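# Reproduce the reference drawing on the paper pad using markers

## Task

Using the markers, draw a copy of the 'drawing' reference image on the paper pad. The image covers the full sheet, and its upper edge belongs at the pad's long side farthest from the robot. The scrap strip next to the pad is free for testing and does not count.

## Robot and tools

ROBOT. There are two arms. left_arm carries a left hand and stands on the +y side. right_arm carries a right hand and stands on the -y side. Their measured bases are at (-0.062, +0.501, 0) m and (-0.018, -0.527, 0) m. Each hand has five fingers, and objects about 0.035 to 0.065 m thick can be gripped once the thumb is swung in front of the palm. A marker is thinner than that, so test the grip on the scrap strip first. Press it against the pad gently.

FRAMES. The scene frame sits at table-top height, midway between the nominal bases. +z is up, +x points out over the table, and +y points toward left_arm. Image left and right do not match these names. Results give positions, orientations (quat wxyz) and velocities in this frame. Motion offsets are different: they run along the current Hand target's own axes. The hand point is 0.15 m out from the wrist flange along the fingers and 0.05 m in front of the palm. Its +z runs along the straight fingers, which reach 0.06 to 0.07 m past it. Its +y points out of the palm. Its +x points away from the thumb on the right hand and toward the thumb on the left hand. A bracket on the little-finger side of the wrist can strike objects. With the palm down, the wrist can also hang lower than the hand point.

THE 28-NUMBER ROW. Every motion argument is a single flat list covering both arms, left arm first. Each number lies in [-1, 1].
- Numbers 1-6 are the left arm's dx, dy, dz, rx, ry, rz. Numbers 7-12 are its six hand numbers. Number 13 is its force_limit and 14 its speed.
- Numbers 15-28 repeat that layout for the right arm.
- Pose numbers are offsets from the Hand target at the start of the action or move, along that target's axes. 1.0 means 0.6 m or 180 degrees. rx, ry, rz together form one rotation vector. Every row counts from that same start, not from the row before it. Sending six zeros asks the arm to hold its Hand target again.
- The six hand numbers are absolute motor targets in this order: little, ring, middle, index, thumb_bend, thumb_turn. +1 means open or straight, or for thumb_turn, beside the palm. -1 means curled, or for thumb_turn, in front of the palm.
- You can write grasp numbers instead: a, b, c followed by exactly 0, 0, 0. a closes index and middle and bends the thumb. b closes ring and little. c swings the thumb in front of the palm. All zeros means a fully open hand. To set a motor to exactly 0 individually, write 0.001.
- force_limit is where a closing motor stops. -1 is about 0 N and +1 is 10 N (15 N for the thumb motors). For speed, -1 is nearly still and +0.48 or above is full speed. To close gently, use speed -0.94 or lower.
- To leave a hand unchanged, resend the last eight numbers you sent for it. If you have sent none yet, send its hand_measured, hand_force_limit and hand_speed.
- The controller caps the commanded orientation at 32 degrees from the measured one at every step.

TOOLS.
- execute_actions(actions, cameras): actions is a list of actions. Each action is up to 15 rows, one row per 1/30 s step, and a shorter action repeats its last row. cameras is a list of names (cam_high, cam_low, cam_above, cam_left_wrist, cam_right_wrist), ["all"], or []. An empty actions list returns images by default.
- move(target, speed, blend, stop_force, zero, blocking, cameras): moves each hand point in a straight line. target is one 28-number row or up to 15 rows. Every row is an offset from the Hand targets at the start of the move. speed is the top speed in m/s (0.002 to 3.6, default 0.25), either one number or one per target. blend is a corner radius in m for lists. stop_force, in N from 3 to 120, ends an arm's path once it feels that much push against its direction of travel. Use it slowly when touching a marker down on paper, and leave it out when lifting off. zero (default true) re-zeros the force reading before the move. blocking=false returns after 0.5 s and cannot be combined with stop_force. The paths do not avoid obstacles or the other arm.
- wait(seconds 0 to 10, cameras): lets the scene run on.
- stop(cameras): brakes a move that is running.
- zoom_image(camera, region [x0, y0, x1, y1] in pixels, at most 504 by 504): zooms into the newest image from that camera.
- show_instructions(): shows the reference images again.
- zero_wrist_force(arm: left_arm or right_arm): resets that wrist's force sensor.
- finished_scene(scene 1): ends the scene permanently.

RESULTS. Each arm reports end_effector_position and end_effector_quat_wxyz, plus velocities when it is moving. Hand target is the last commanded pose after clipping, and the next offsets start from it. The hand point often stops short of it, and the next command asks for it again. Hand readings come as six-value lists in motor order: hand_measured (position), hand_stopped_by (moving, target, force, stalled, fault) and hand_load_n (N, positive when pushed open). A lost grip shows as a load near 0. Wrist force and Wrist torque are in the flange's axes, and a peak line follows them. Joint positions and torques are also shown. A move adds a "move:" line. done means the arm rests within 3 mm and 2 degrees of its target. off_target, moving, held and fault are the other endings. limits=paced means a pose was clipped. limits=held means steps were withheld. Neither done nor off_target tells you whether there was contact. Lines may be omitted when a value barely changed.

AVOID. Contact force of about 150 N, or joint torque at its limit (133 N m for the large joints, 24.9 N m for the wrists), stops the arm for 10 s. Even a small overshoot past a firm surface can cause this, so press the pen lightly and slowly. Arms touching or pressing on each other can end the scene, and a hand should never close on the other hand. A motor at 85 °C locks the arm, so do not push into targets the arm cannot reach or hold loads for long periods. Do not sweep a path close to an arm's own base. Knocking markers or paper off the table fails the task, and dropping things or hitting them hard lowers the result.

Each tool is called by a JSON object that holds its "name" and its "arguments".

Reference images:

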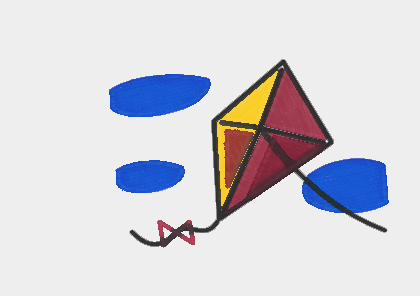

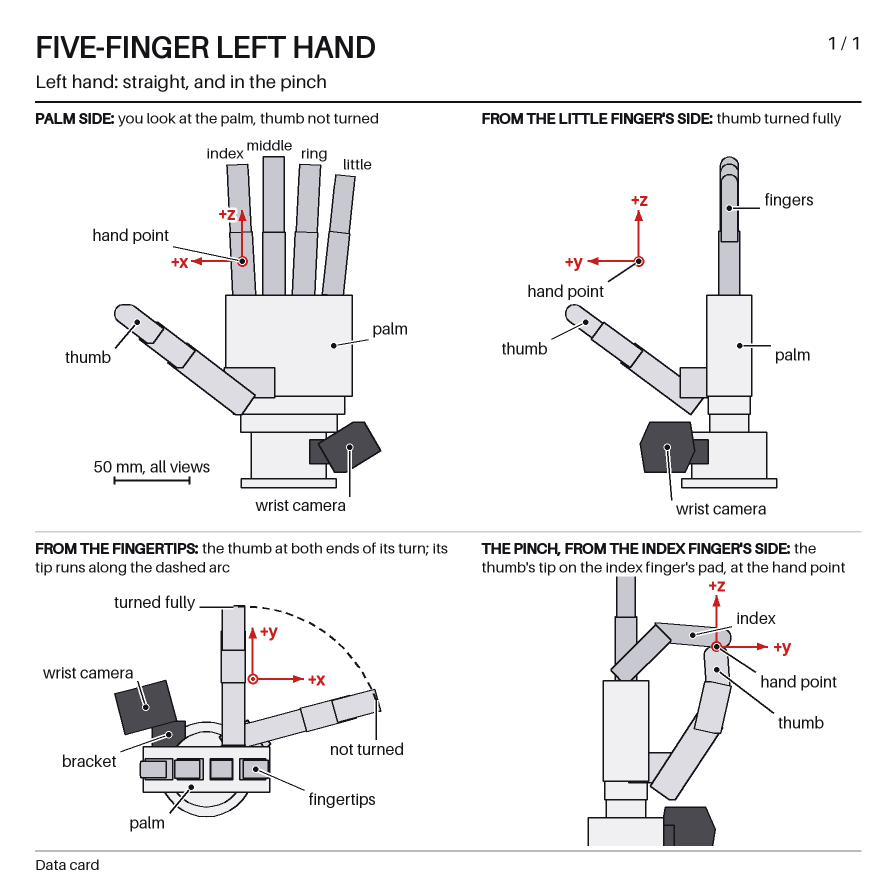

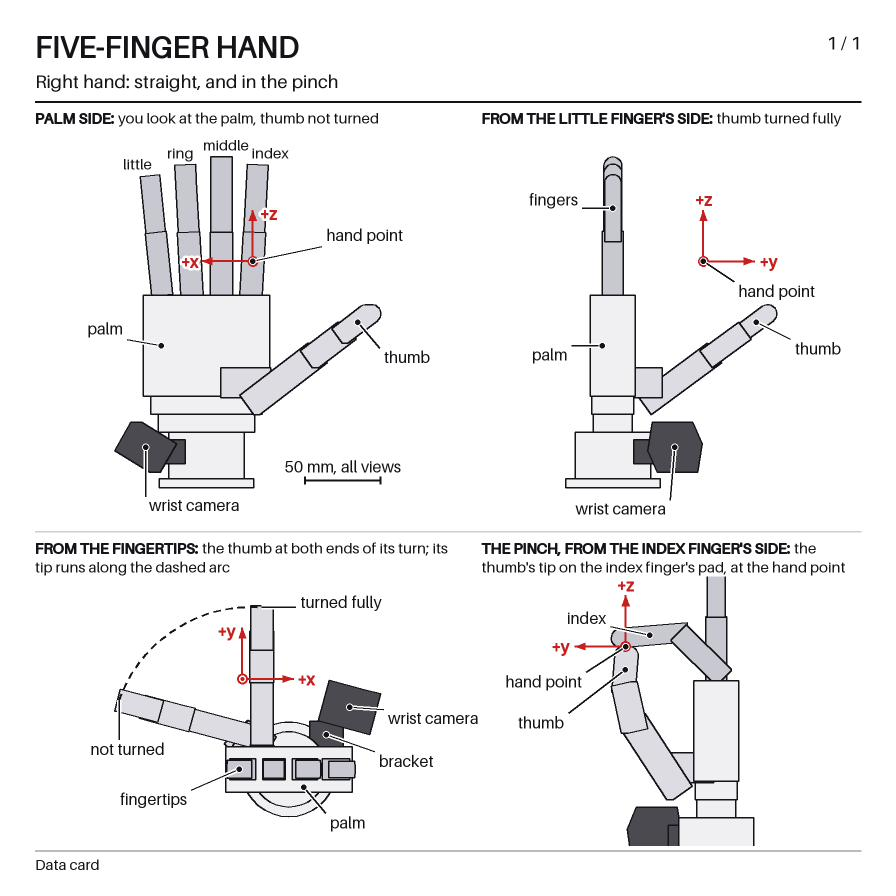

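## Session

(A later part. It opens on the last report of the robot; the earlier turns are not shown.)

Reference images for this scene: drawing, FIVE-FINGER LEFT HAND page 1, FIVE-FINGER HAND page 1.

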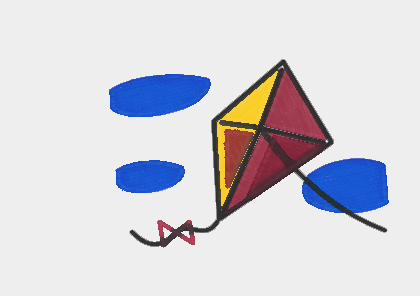

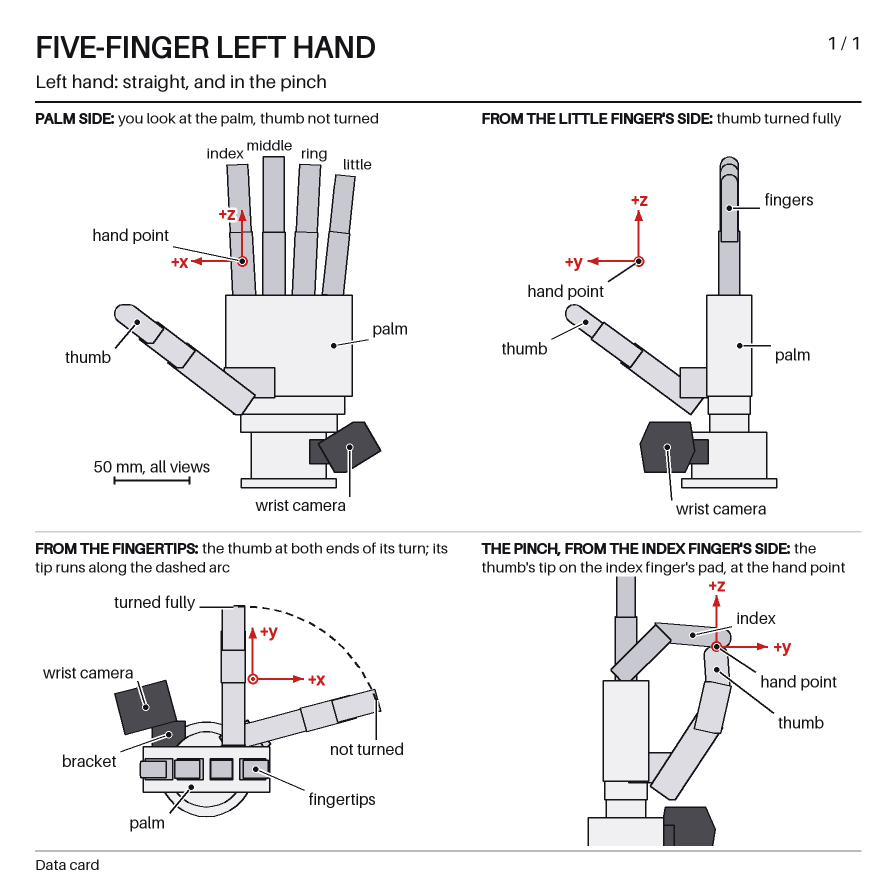

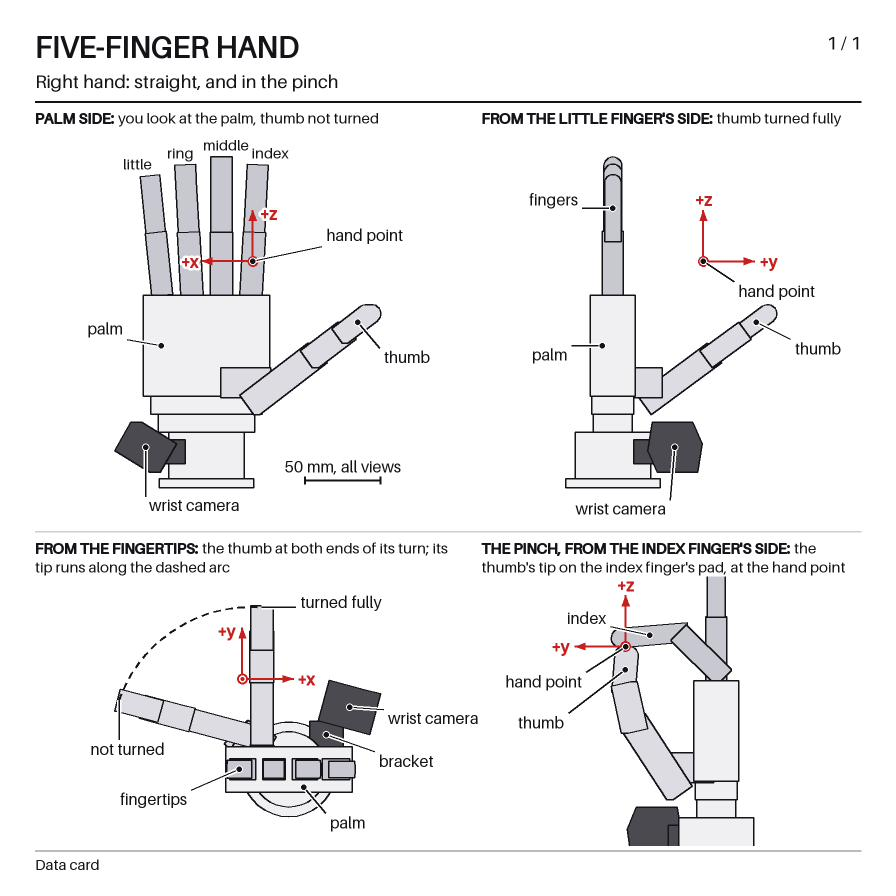

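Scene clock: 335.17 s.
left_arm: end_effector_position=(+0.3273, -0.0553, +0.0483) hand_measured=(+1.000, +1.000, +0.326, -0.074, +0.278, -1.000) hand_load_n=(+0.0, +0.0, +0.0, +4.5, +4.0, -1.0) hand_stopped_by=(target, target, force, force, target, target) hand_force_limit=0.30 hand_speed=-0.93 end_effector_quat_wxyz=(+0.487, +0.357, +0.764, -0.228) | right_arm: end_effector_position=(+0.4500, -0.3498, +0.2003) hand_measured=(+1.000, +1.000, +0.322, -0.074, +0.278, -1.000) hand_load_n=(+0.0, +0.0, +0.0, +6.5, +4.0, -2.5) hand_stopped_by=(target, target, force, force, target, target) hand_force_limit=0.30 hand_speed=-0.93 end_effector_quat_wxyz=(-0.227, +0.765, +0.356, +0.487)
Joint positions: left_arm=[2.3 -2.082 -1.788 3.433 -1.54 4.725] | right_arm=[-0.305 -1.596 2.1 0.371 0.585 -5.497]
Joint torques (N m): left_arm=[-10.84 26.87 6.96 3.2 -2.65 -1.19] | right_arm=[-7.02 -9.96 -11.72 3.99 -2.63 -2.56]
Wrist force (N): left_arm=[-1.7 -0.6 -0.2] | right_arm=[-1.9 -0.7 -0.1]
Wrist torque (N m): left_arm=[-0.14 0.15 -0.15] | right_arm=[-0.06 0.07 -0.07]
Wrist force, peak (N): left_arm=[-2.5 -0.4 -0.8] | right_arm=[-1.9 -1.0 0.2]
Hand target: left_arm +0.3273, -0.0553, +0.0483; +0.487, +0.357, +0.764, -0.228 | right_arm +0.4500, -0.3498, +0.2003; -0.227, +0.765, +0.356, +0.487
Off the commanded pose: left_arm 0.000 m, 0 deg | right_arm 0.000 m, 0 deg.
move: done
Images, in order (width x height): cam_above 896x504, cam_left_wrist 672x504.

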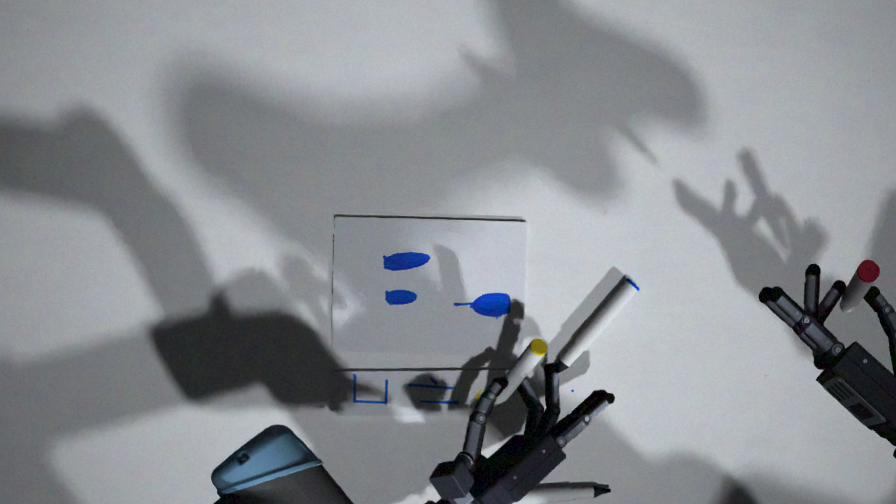

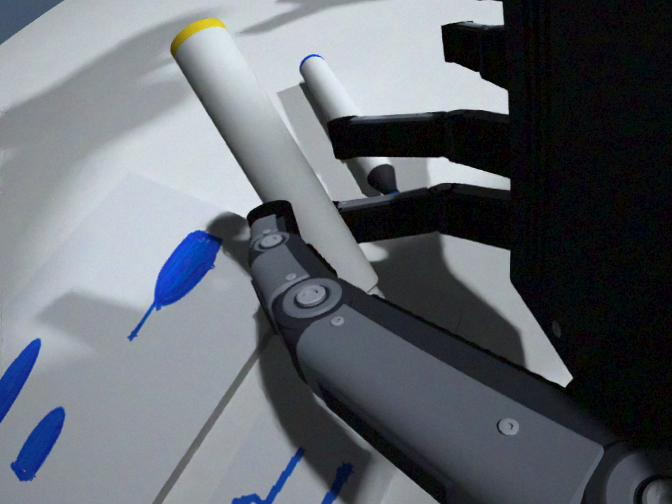

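{"name": "move", "arguments": {"target": [[-0.0454,0,-0.0211,0,0,0,1,1,-0.45,-0.45,0.275,-1,0.3,-0.93,0,0,0,0,0,0,1,1,-0.45,-0.45,0.275,-1,0.3,-0.93],[-0.0454,0,-0.0211,0,0,0,1,1,-0.5,-0.45,0.275,-1,0.2,-0.9,0,0,0,0,0,0,1,1,-0.5,-0.45,0.275,-1,0.2,-0.9]], "speed": 0.08, "cameras": ["cam_left_wrist","cam_right_wrist","cam_above"]}}

Scene clock: 338.90 s.
left_arm: end_effector_position=(+0.3274, -0.0553, +0.0783) hand_measured=(+1.000, +1.000, -0.036, -0.074, +0.278, -1.000) hand_load_n=(+0.0, +0.0, +6.5, +3.5, +6.5, +3.0) hand_stopped_by=(target, target, force, force, target, target) hand_force_limit=0.20 hand_speed=-0.90 end_effector_quat_wxyz=(+0.487, +0.357, +0.764, -0.228) | right_arm: end_effector_position=(+0.4500, -0.3498, +0.2003) hand_measured=(+1.000, +1.000, -0.066, -0.074, +0.278, -1.000) hand_load_n=(+0.0, -0.5, +6.5, +5.5, +7.5, +1.5) hand_stopped_by=(target, target, force, force, target, target) hand_force_limit=0.20 hand_speed=-0.90 end_effector_quat_wxyz=(-0.227, +0.765, +0.356, +0.487)
Joint positions: left_arm=[2.3 -2.036 -1.765 3.364 -1.54 4.725] | right_arm=[-0.305 -1.596 2.1 0.371 0.585 -5.497]
Joint torques (N m): left_arm=[10.56 44.01 21.47 -2.49 1.33 1.15] | right_arm=[-7.34 -9.56 -16.84 3.89 -2.47 -2.51]
Wrist force (N): left_arm=[-1.3 -0.4 -0.3] | right_arm=[-1.7 -0.9 0.2]
Wrist torque (N m): left_arm=[-0.10 0.09 -0.15] | right_arm=[-0.10 0.03 -0.06]
Wrist force, peak (N): left_arm=[-2.0 -0.9 -0.8] | right_arm=[-1.9 -1.1 0.1]
Hand target: left_arm +0.3274, -0.0553, +0.0783; +0.487, +0.357, +0.764, -0.228 | right_arm +0.4500, -0.3498, +0.2003; -0.227, +0.765, +0.356, +0.487
Off the commanded pose: left_arm 0.000 m, 0 deg | right_arm 0.000 m, 0 deg.
move: done
Images, in order (width x height): cam_above 896x504, cam_left_wrist 672x504, cam_right_wrist 672x504.

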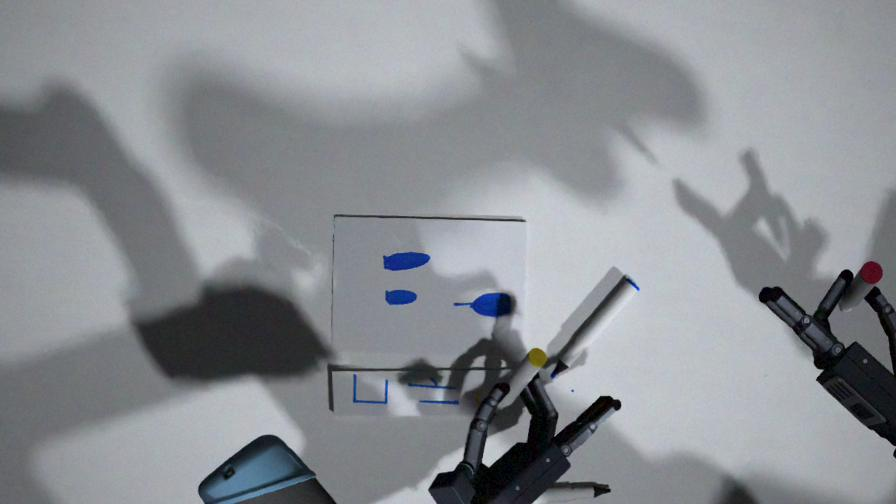

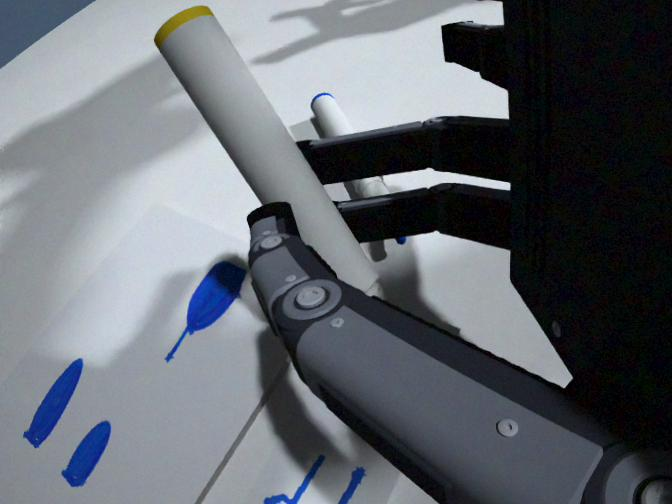

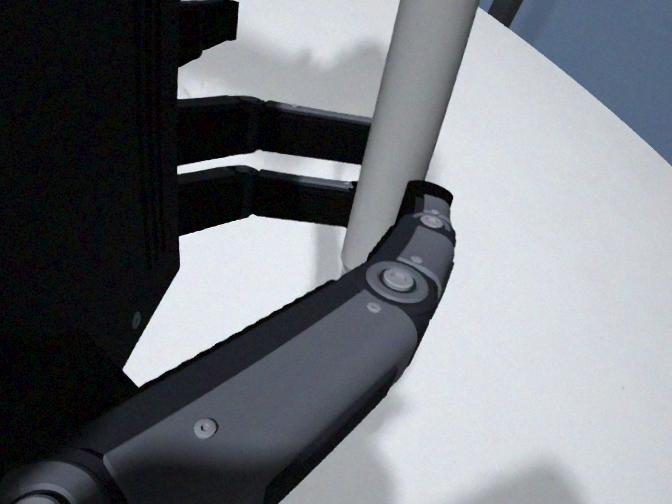

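{"name": "move", "arguments": {"target": [[0.0337,0,0.0157,0,0,0,1,1,-0.5,-0.45,0.275,-1,0.2,-0.9,0,0,0,0,0,0,1,1,-0.5,-0.45,0.275,-1,0.2,-0.9],[0.0514,0,0.0239,0,0,0,1,1,-0.5,-0.45,0.275,-1,0.2,-0.9,0,0,0,0,0,0,1,1,-0.5,-0.45,0.275,-1,0.2,-0.9]], "speed": [0.06,0.004], "stop_force": 3, "cameras": ["cam_left_wrist","cam_above"]}}

Scene clock: 343.90 s.
left_arm: end_effector_position=(+0.3273, -0.0553, +0.0443) hand_measured=(+1.000, +1.000, -0.036, -0.076, +0.278, -1.000) hand_load_n=(+0.0, +0.0, +4.5, +1.0, +3.5, +1.0) hand_stopped_by=(target, target, force, force, target, target) hand_force_limit=0.20 hand_speed=-0.90 end_effector_quat_wxyz=(+0.487, +0.357, +0.764, -0.228) | right_arm: end_effector_position=(+0.4500, -0.3498, +0.2003) hand_measured=(+1.000, +1.000, -0.066, -0.074, +0.278, -1.000) hand_load_n=(+0.0, +0.0, +6.0, +5.0, +7.5, +1.5) hand_stopped_by=(target, target, force, force, target, target) hand_force_limit=0.20 hand_speed=-0.90 end_effector_quat_wxyz=(-0.227, +0.765, +0.356, +0.487)
Joint positions: left_arm=[2.3 -2.088 -1.79 3.442 -1.54 4.725] | right_arm=[-0.305 -1.596 2.1 0.371 0.585 -5.497]
Joint torques (N m): left_arm=[-10.84 27.45 6.43 3.21 -2.71 -1.14] | right_arm=[-7.62 -9.21 -24.3 4.16 -1.81 -2.68]
Wrist force (N): left_arm=[-1.6 -0.8 -0.6] | right_arm=[-1.8 -0.8 0.2]
Wrist torque (N m): left_arm=[-0.15 0.12 -0.16] | right_arm=[-0.09 0.04 -0.06]
Wrist force, peak (N): left_arm=[-2.5 -0.5 -0.7] | right_arm=[-2.0 -1.0 0.2]
Hand target: left_arm +0.3273, -0.0553, +0.0443; +0.487, +0.357, +0.764, -0.228 | right_arm +0.4500, -0.3498, +0.2003; -0.227, +0.765, +0.356, +0.487
Off the commanded pose: left_arm 0.000 m, 0 deg | right_arm 0.000 m, 0 deg.
move: done
Images, in order (width x height): cam_above 896x504, cam_left_wrist 672x504.

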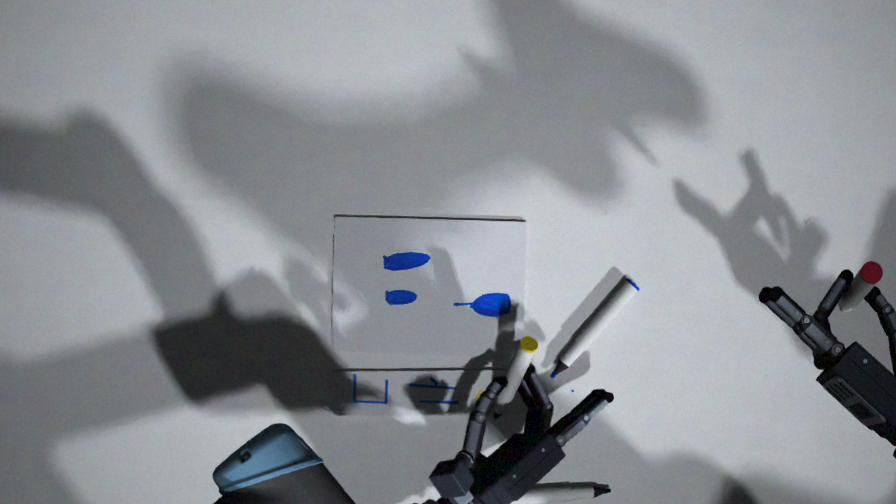

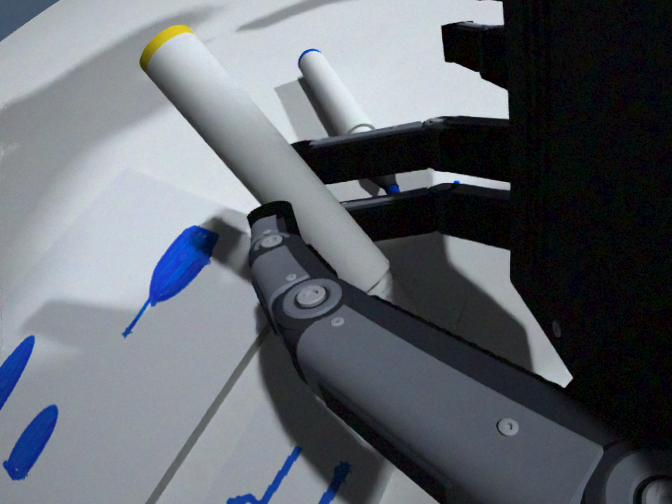

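{"name": "move", "arguments": {"target": [[-0.0454,0,-0.0211,0,0,0,1,1,-0.5,-0.45,0.275,-1,0.2,-0.9,0,0,0,0,0,0,1,1,-0.5,-0.45,0.275,-1,0.2,-0.9],[-0.0454,0,-0.0211,0,0,0,1,1,-0.5,-0.5,0.275,-1,0.3,-0.92,0,0,0,0,0,0,1,1,-0.5,-0.45,0.275,-1,0.2,-0.9]], "speed": 0.08, "cameras": ["cam_left_wrist","cam_above"]}}

Scene clock: 347.87 s.
left_arm: end_effector_position=(+0.3274, -0.0553, +0.0743) hand_measured=(+1.000, +1.000, -0.036, -0.096, +0.278, -1.000) hand_load_n=(+0.0, +0.0, +3.5, +7.0, +9.0, +0.0) hand_stopped_by=(target, target, force, force, target, target) hand_force_limit=0.30 hand_speed=-0.92 end_effector_quat_wxyz=(+0.487, +0.357, +0.764, -0.228) | right_arm: end_effector_position=(+0.4500, -0.3498, +0.2003) hand_measured=(+1.000, +1.000, -0.066, -0.074, +0.278, -1.000) hand_load_n=(+0.0, +0.0, +6.0, +5.0, +7.5, +1.5) hand_stopped_by=(target, target, force, force, target, target) hand_force_limit=0.20 hand_speed=-0.90 end_effector_quat_wxyz=(-0.227, +0.765, +0.356, +0.487)
Joint positions: left_arm=[2.3 -2.041 -1.768 3.373 -1.54 4.725] | right_arm=[-0.305 -1.596 2.1 0.371 0.585 -5.497]
Joint torques (N m): left_arm=[10.43 44.22 22.21 -2.61 1.57 1.21] | right_arm=[-6.94 -9.29 -23.26 3.97 -1.54 -2.81]
Wrist force (N): left_arm=[-1.8 -0.3 -0.3] | right_arm=[-2.0 -0.8 0.2]
Wrist torque (N m): left_arm=[-0.08 0.16 -0.19] | right_arm=[-0.09 0.07 -0.07]
Wrist force, peak (N): left_arm=[-2.1 -0.8 -0.6] | right_arm=[-2.1 -1.0 0.2]
Hand target: left_arm +0.3274, -0.0553, +0.0743; +0.487, +0.357, +0.764, -0.228 | right_arm +0.4500, -0.3498, +0.2003; -0.227, +0.765, +0.356, +0.487
Off the commanded pose: left_arm 0.000 m, 0 deg | right_arm 0.000 m, 0 deg.
move: done
Images, in order (width x height): cam_above 896x504, cam_left_wrist 672x504.

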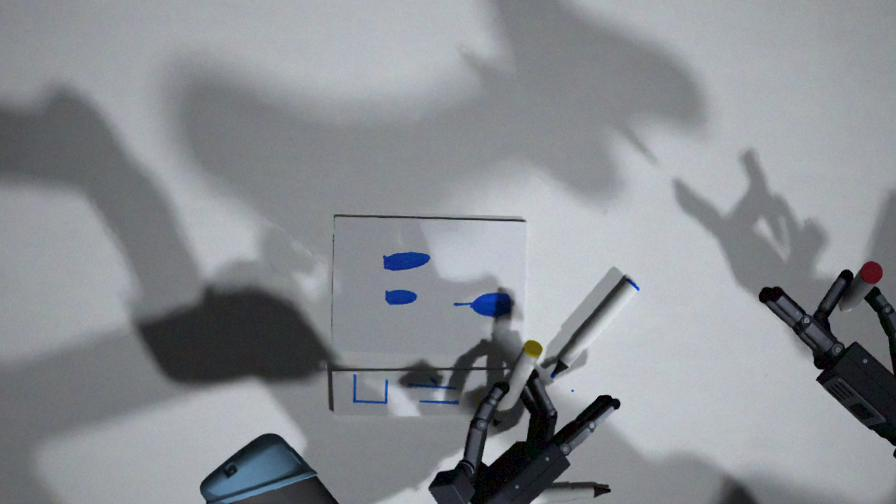

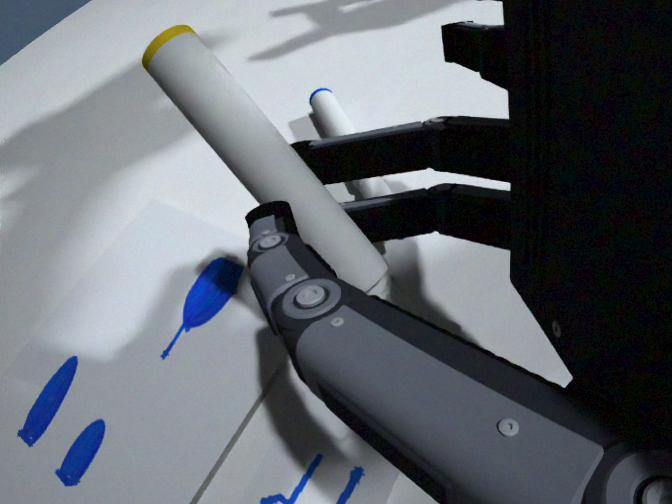

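{"name": "move", "arguments": {"target": [[0.0405,0,0.0189,0,0,0,1,1,-0.55,-0.5,0.275,-1,0.2,-0.92,0,0,0,0,0,0,1,1,-0.5,-0.45,0.275,-1,0.2,-0.9],[0.0327,-0.0254,0.0517,0,0,0,1,1,-0.55,-0.5,0.275,-1,0.2,-0.92,0,0,0,0,0,0,1,1,-0.5,-0.45,0.275,-1,0.2,-0.9],[0.0012,-0.0254,0.037,0,0,0,1,1,-0.55,-0.5,0.275,-1,0.2,-0.92,0,0,0,0,0,0,1,1,-0.5,-0.45,0.275,-1,0.2,-0.9]], "speed": [0.06,0.03,0.08], "blend": [0,0.0005,0], "cameras": ["cam_left_wrist","cam_above"]}}

Scene clock: 351.30 s.
left_arm: end_effector_position=(+0.3284, -0.0802, +0.0643) hand_measured=(+1.000, +1.000, -0.042, -0.096, +0.278, -1.000) hand_load_n=(+0.0, +0.0, +6.0, +7.0, +9.5, +1.0) hand_stopped_by=(target, target, force, force, target, target) hand_force_limit=0.20 hand_speed=-0.92 end_effector_quat_wxyz=(+0.487, +0.357, +0.764, -0.228) | right_arm: end_effector_position=(+0.4500, -0.3498, +0.2003) hand_measured=(+1.000, +1.000, -0.066, -0.074, +0.278, -1.000) hand_load_n=(+0.0, +0.0, +6.0, +5.5, +7.5, +1.5) hand_stopped_by=(target, target, force, force, target, target) hand_force_limit=0.20 hand_speed=-0.90 end_effector_quat_wxyz=(-0.227, +0.765, +0.356, +0.487)
Joint positions: left_arm=[2.267 -2.101 -1.701 3.366 -1.57 4.711] | right_arm=[-0.305 -1.596 2.1 0.371 0.585 -5.497]
Joint torques (N m): left_arm=[-10.08 46.75 23.13 -2.54 -2.64 -1.33] | right_arm=[-8.26 -9.11 -23.43 3.98 -0.96 -2.63]
Wrist force (N): left_arm=[-1.5 -0.8 -0.4] | right_arm=[-1.8 -0.8 0.3]
Wrist torque (N m): left_arm=[-0.15 0.12 -0.03] | right_arm=[-0.09 0.04 -0.06]
Wrist force, peak (N): left_arm=[-2.1 -0.1 -0.6] | right_arm=[-2.0 -1.2 0.2]
Hand target: left_arm +0.3284, -0.0803, +0.0643; +0.487, +0.357, +0.764, -0.228 | right_arm +0.4500, -0.3498, +0.2003; -0.227, +0.765, +0.356, +0.487
Off the commanded pose: left_arm 0.000 m, 0 deg | right_arm 0.000 m, 0 deg.
move: done
Images, in order (width x height): cam_above 896x504, cam_left_wrist 672x504.

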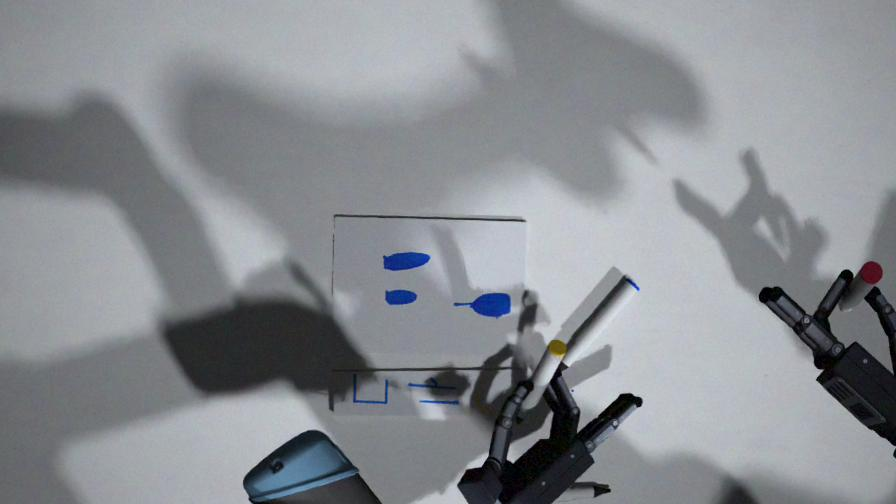

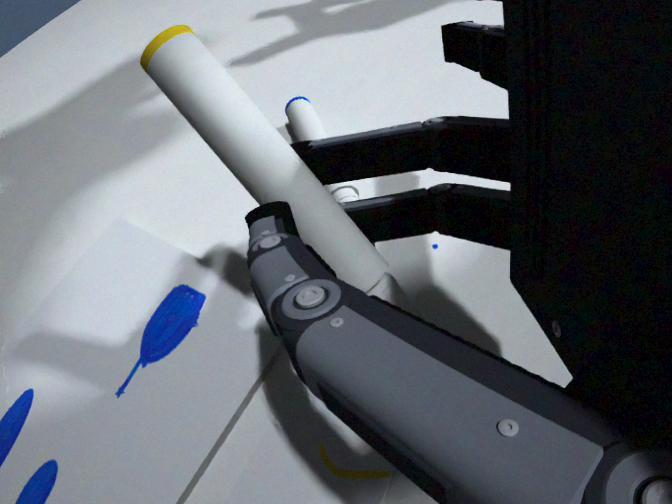

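{"name": "zoom_image", "arguments": {"camera": "cam_above", "region": [430, 340, 560, 440]}}

Scaled by 3.877 from the camera's 896x504 image, which has a finer 1280x720 frame.

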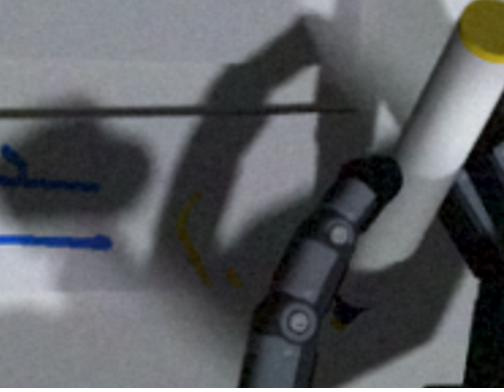

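{"name": "move", "arguments": {"target": [0.008,0.1521,-0.2152,0,0,0,1,1,-0.55,-0.5,0.275,-1,0.2,-0.92,0,0,0,0,0,0,1,1,-0.5,-0.45,0.275,-1,0.2,-0.9], "speed": 0.25, "cameras": ["cam_left_wrist","cam_above"]}}

{"name": "zoom_image", "arguments": {"camera": "cam_above", "region": [430, 340, 560, 440]}}

Scene clock: 355.13 s.
left_arm: end_effector_position=(+0.3220, +0.0696, +0.1144) hand_measured=(+1.000, +1.000, -0.042, -0.096, +0.278, -1.000) hand_load_n=(+0.0, +0.0, +6.0, +7.0, +9.5, +1.0) hand_stopped_by=(target, target, force, force, target, target) hand_force_limit=0.20 hand_speed=-0.92 end_effector_quat_wxyz=(+0.487, +0.357, +0.764, -0.228) | right_arm: end_effector_position=(+0.4500, -0.3498, +0.2003) hand_measured=(+1.000, +1.000, -0.066, -0.074, +0.278, -1.000) hand_load_n=(+0.0, +0.0, +6.0, +5.5, +8.0, +1.5) hand_stopped_by=(target, target, force, force, target, target) hand_force_limit=0.20 hand_speed=-0.90 end_effector_quat_wxyz=(-0.227, +0.765, +0.356, +0.487)
Joint positions: left_arm=[2.524 -1.751 -2.058 3.359 -1.337 4.822] | right_arm=[-0.305 -1.596 2.1 0.371 0.585 -5.497]
Joint torques (N m): left_arm=[10 32.5 7.48 -2.68 2.26 1.52] | right_arm=[-7.43 -9.73 -23.23 3.92 -1.06 -2.53]
Wrist force (N): left_arm=[-1.5 -0.6 -0.5] | right_arm=[-1.8 -0.8 0.3]
Wrist torque (N m): left_arm=[-0.13 0.13 -0.15] | right_arm=[-0.10 0.03 -0.06]
Wrist force, peak (N): left_arm=[-1.3 -1.7 0.5] | right_arm=[-2.0 -1.0 0.3]
Hand target: left_arm +0.3220, +0.0697, +0.1144; +0.487, +0.357, +0.764, -0.228 | right_arm +0.4500, -0.3498, +0.2003; -0.227, +0.765, +0.356, +0.487
Off the commanded pose: left_arm 0.000 m, 0 deg | right_arm 0.000 m, 0 deg.
move: done
Images, in order (width x height): cam_above 896x504, cam_left_wrist 672x504.

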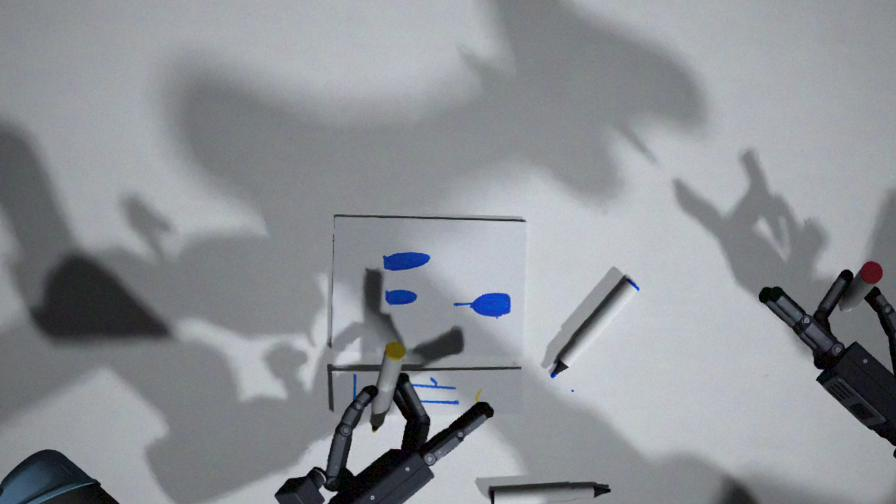

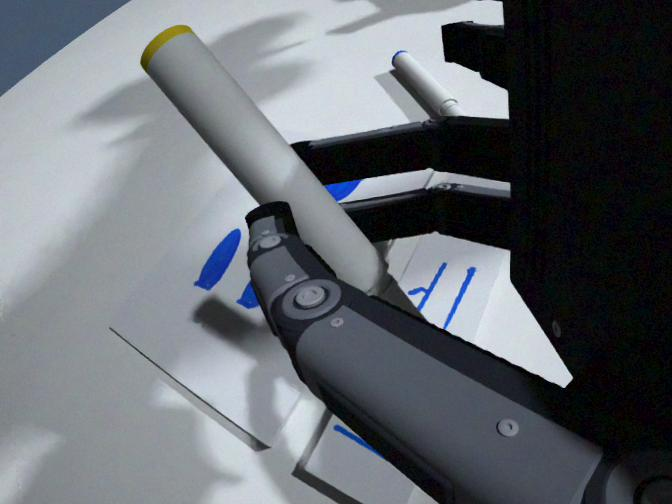

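Scaled by 3.877 from the camera's 896x504 image, which has a finer 1280x720 frame.

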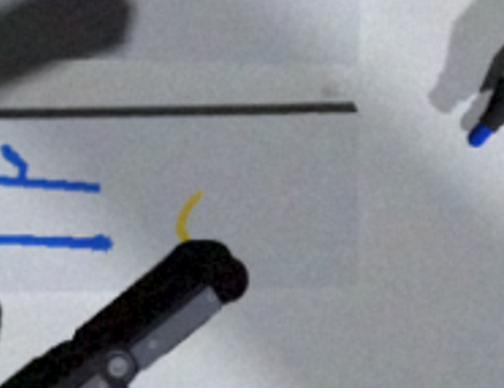

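{"name": "move", "arguments": {"target": [[-0.0312,-0.0629,0.203,0,0,0,1,1,-0.55,-0.5,0.275,-1,0.2,-0.92,0,0,0,0,0,0,1,1,-0.5,-0.45,0.275,-1,0.2,-0.9],[0.0194,-0.0629,0.2266,0,0,0,1,1,-0.55,-0.5,0.275,-1,0.2,-0.92,0,0,0,0,0,0,1,1,-0.5,-0.45,0.275,-1,0.2,-0.9],[0.0116,-0.0852,0.2551,0,0,0,1,1,-0.55,-0.5,0.275,-1,0.2,-0.92,0,0,0,0,0,0,1,1,-0.5,-0.45,0.275,-1,0.2,-0.9],[-0.0338,-0.0852,0.234,0,0,0,1,1,-0.55,-0.5,0.275,-1,0.2,-0.92,0,0,0,0,0,0,1,1,-0.5,-0.45,0.275,-1,0.2,-0.9],[0.0044,0.0669,0.0329,0,0,0,1,1,-0.55,-0.5,0.275,-1,0.2,-0.92,0,0,0,0,0,0,1,1,-0.5,-0.45,0.275,-1,0.2,-0.9]], "speed": [0.2,0.06,0.03,0.1,0.25], "blend": [0.01,0,0.0005,0.01,0], "cameras": ["cam_left_wrist","cam_above"]}}

{"name": "zoom_image", "arguments": {"camera": "cam_above", "region": [430, 340, 560, 440]}}

Scene clock: 360.63 s.
left_arm: end_effector_position=(+0.3636, +0.0825, +0.1036) hand_measured=(+1.000, +1.000, -0.042, -0.096, +0.278, -1.000) hand_load_n=(+0.0, +0.0, +6.5, +5.5, +8.5, +1.0) hand_stopped_by=(target, target, force, force, target, target) hand_force_limit=0.20 hand_speed=-0.92 end_effector_quat_wxyz=(+0.487, +0.357, +0.764, -0.228) | right_arm: end_effector_position=(+0.4500, -0.3498, +0.2003) hand_measured=(+1.000, +1.000, -0.066, -0.074, +0.278, -1.000) hand_load_n=(+0.0, +0.0, +6.0, +5.5, +8.0, +1.5) hand_stopped_by=(target, target, force, force, target, target) hand_force_limit=0.20 hand_speed=-0.90 end_effector_quat_wxyz=(-0.227, +0.765, +0.356, +0.487)
Joint positions: left_arm=[2.62 -1.803 -2.028 3.37 -1.251 4.866] | right_arm=[-0.305 -1.596 2.1 0.371 0.585 -5.497]
Joint torques (N m): left_arm=[12.34 34.97 7.29 -2.74 2.68 1.46] | right_arm=[-6.42 -9.54 -22.53 4.06 -1.05 -2.56]
Wrist force (N): left_arm=[-1.2 -0.9 -0.3] | right_arm=[-1.8 -0.9 0.2]
Wrist torque (N m): left_arm=[-0.17 0.08 -0.13] | right_arm=[-0.10 0.04 -0.06]
Wrist force, peak (N): left_arm=[-2.5 -1.5 0.4] | right_arm=[-1.9 -1.2 0.2]
Hand target: left_arm +0.3636, +0.0826, +0.1036; +0.487, +0.357, +0.764, -0.228 | right_arm +0.4500, -0.3498, +0.2003; -0.227, +0.765, +0.356, +0.487
Off the commanded pose: left_arm 0.000 m, 0 deg | right_arm 0.000 m, 0 deg.
move: done
Images, in order (width x height): cam_above 896x504, cam_left_wrist 672x504.

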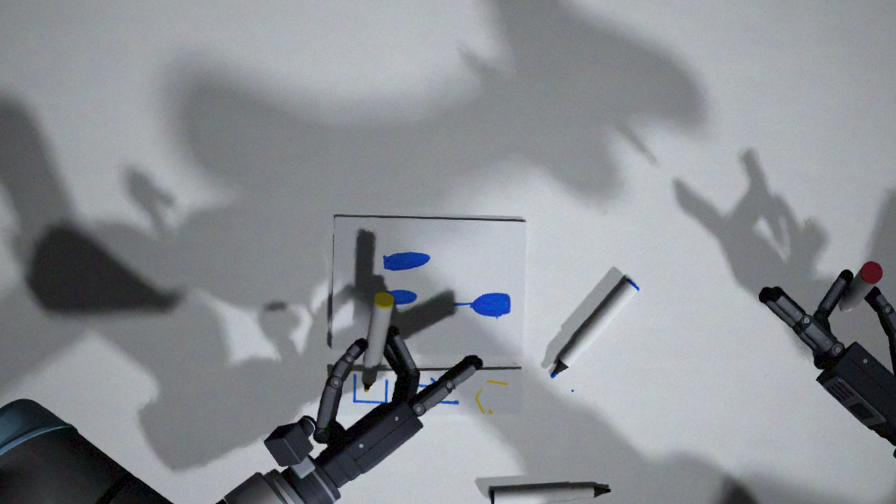

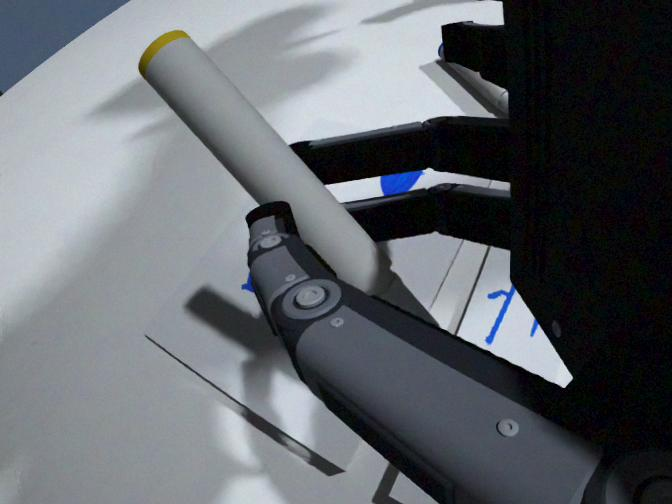

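Scaled by 3.877 from the camera's 896x504 image, which has a finer 1280x720 frame.

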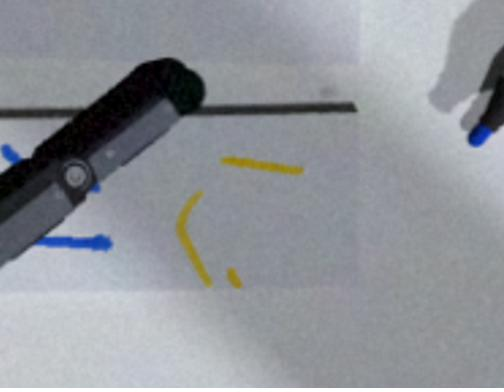

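{"name": "move", "arguments": {"target": [[-0.1244,0.1836,-0.1283,-0.06,-0.06,-0.21,1,1,-0.55,-0.5,0.275,-1,0.2,-0.92,0,0,0,0,0,0,1,1,-0.5,-0.45,0.275,-1,0.2,-0.9],[-0.0085,0.4323,-0.1263,-0.1644,-0.1644,-0.5746,1,1,-0.55,-0.5,0.275,-1,0.2,-0.92,0,0,0,0,0,0,1,1,-0.5,-0.45,0.275,-1,0.2,-0.9]], "speed": 0.3, "blend": [0.03,0], "cameras": ["all"]}}

Scene clock: 367.37 s.
left_arm: end_effector_position=(+0.5198, +0.3001, +0.1400) hand_measured=(+1.000, +1.000, -0.042, -0.096, +0.278, -1.000) hand_load_n=(+0.0, +0.0, +6.0, +5.5, +8.5, +1.0) hand_stopped_by=(target, target, force, force, target, target) hand_force_limit=0.20 hand_speed=-0.92 end_effector_quat_wxyz=(+0.345, -0.542, +0.646, -0.412) | right_arm: end_effector_position=(+0.4500, -0.3498, +0.2003) hand_measured=(+1.000, +1.000, -0.066, -0.074, +0.278, -1.000) hand_load_n=(+0.0, +0.0, +6.0, +5.5, +7.5, +1.5) hand_stopped_by=(target, target, force, force, target, target) hand_force_limit=0.20 hand_speed=-0.90 end_effector_quat_wxyz=(-0.227, +0.765, +0.356, +0.487)
Joint positions: left_arm=[3.136 -1.78 -1.861 3.198 -1.416 3.214] | right_arm=[-0.305 -1.596 2.1 0.371 0.585 -5.497]
Joint torques (N m): left_arm=[10.24 18.86 23.86 -2.81 -2.5 -1.49] | right_arm=[-6.53 -9.96 -23.41 3.97 -1.07 -2.53]
Wrist force (N): left_arm=[-0.5 -0.4 0.3] | right_arm=[-1.9 -1.0 0.2]
Wrist torque (N m): left_arm=[-0.04 0.03 0.00] | right_arm=[-0.12 0.06 -0.07]
Wrist force, peak (N): left_arm=[-2.0 -1.2 0.1] | right_arm=[-2.1 -0.9 0.1]
Hand target: left_arm +0.5198, +0.3001, +0.1400; +0.345, -0.542, +0.646, -0.412 | right_arm +0.4500, -0.3498, +0.2003; -0.227, +0.765, +0.356, +0.487
Off the commanded pose: left_arm 0.000 m, 0 deg | right_arm 0.000 m, 0 deg.
move: done

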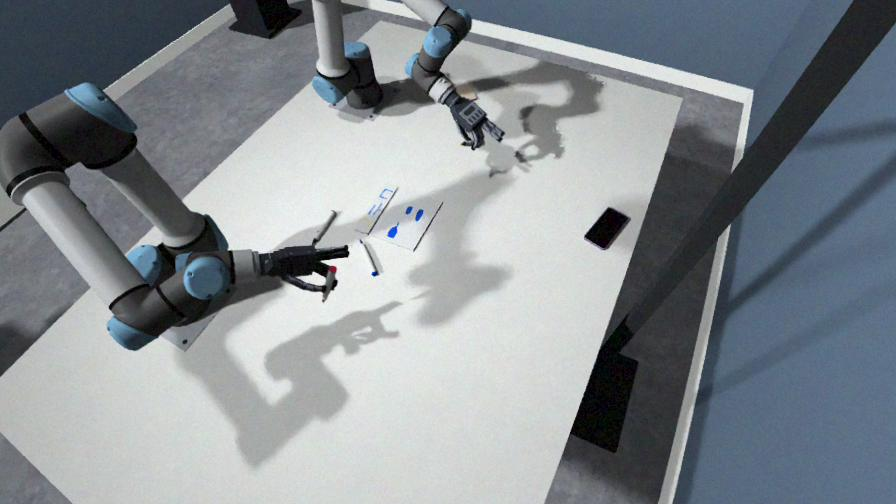

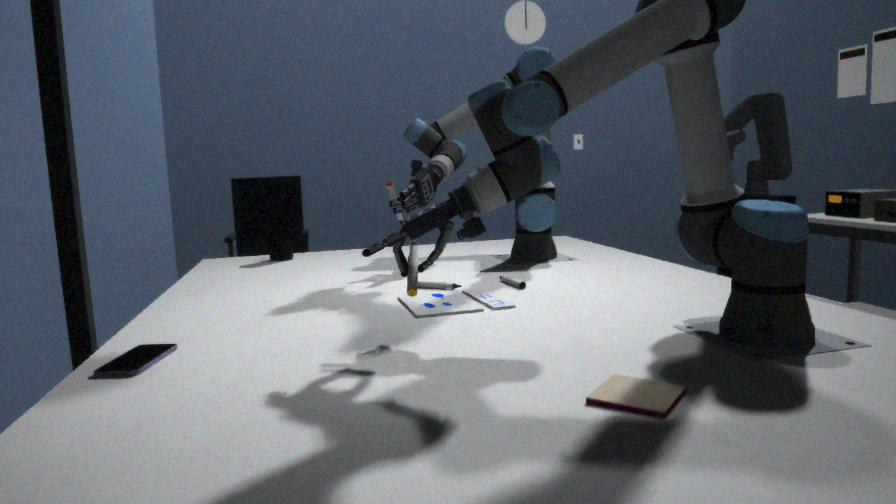

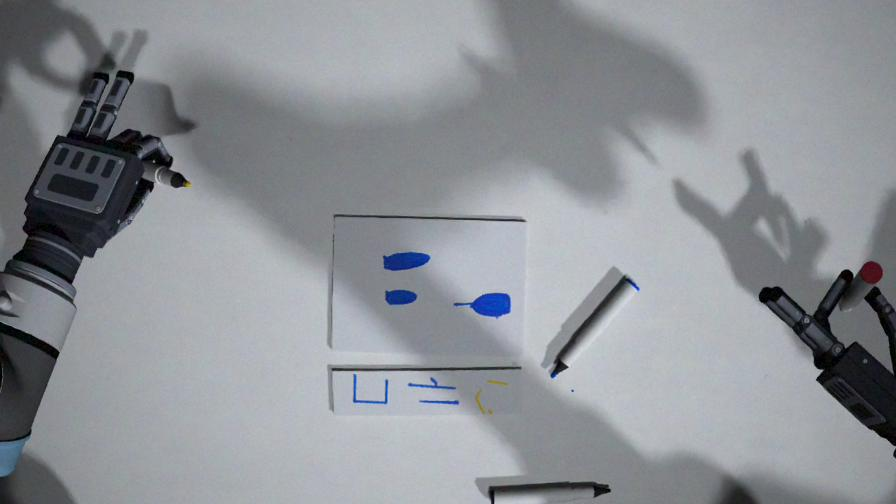

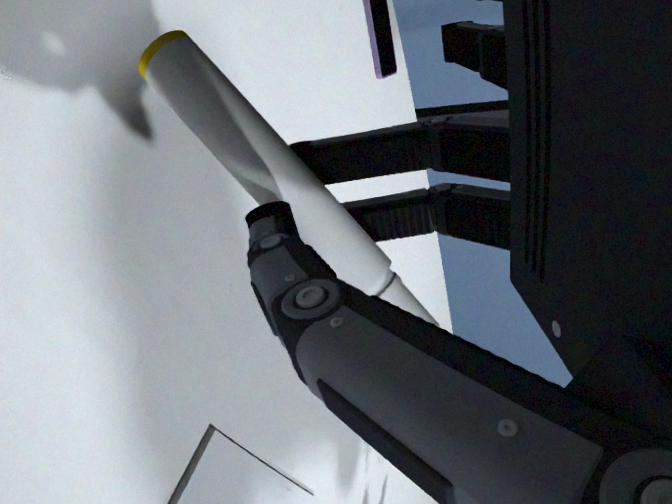

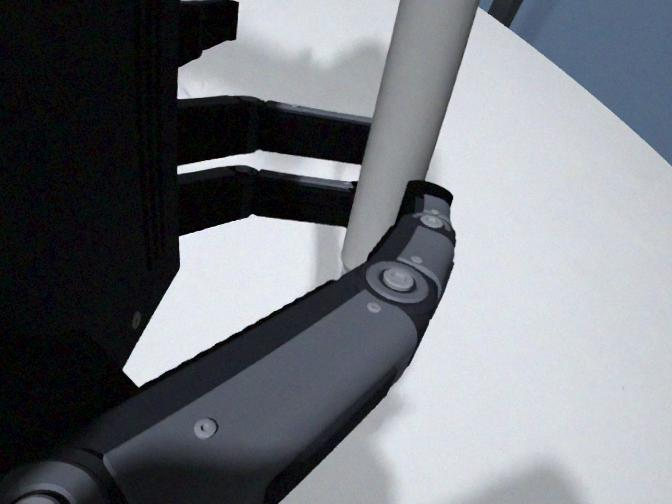

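{"name": "move", "arguments": {"target": [[0,0.0755,0.0352,0,0,0,1,1,-0.55,-0.5,0.275,-1,0.2,-0.92,0,0,0,0,0,0,1,1,-0.5,-0.45,0.275,-1,0.2,-0.9],[0,0.1888,0.088,0,0,0,1,1,-0.55,-0.5,0.275,-1,0.2,-0.92,0,0,0,0,0,0,1,1,-0.5,-0.45,0.275,-1,0.2,-0.9]], "speed": [0.1,0.025], "stop_force": 6, "cameras": ["cam_left_wrist","cam_low"]}}

Scene clock: 372.83 s.
left_arm: end_effector_position=(+0.5197, +0.3000, +0.0190) hand_measured=(+1.000, +1.000, -0.042, -0.096, +0.278, -1.000) hand_load_n=(+0.0, -0.5, -0.5, +4.5, +4.0, -0.5) hand_stopped_by=(target, target, force, force, target, target) hand_force_limit=0.20 hand_speed=-0.92 end_effector_quat_wxyz=(+0.345, -0.542, +0.646, -0.412) | right_arm: end_effector_position=(+0.4500, -0.3498, +0.2003) hand_measured=(+1.000, +1.000, -0.066, -0.074, +0.278, -1.000) hand_load_n=(+0.0, +0.0, +6.0, +5.5, +8.0, +1.5) hand_stopped_by=(target, target, force, force, target, target) hand_force_limit=0.20 hand_speed=-0.90 end_effector_quat_wxyz=(-0.227, +0.765, +0.356, +0.487)
Joint positions: left_arm=[3.136 -1.966 -1.991 3.514 -1.416 3.214] | right_arm=[-0.305 -1.596 2.1 0.371 0.585 -5.497]
Joint torques (N m): left_arm=[-5.36 36.58 18.47 -2.51 -2.63 1.12] | right_arm=[-6.65 -9.6 -23.17 4.02 -0.94 -2.52]
Wrist force (N): left_arm=[-0.7 -6.0 -1.8] | right_arm=[-2.1 -0.9 0.2]
Wrist torque (N m): left_arm=[-0.08 -0.06 0.14] | right_arm=[-0.10 0.08 -0.08]
Wrist force, peak (N): left_arm=[0.3 -24.0 -11.9] | right_arm=[-2.1 -0.9 0.2]
Hand target: left_arm +0.5197, +0.3000, +0.0190; +0.345, -0.542, +0.646, -0.412 (not the last commanded pose) | right_arm +0.4500, -0.3498, +0.2003; -0.227, +0.765, +0.356, +0.487
Off the commanded pose: left_arm 0.004 m, 0 deg | right_arm 0.000 m, 0 deg.
move: contact (left_arm); path passed 1 of 2 targets
Images, in order (width x height): cam_low 896x504, cam_left_wrist 672x504.

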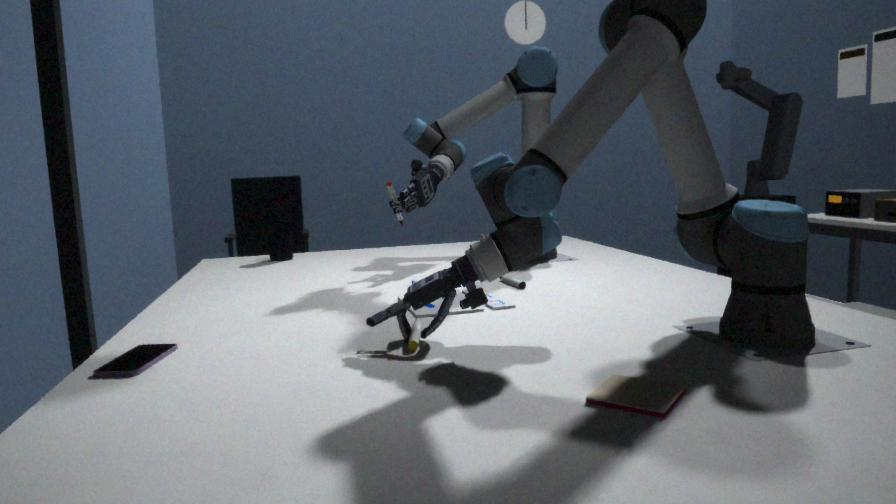

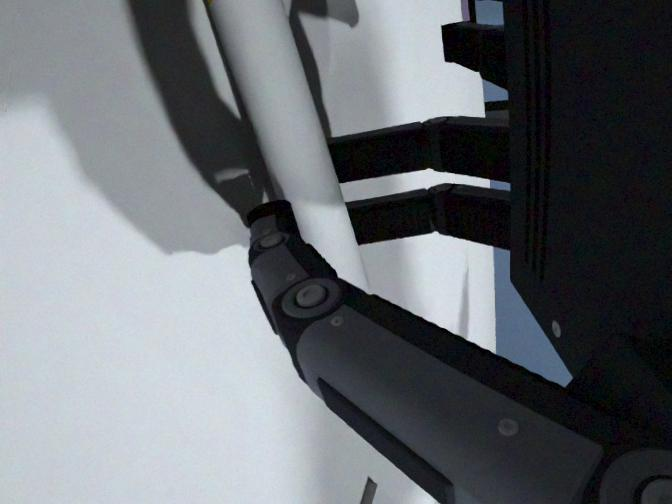

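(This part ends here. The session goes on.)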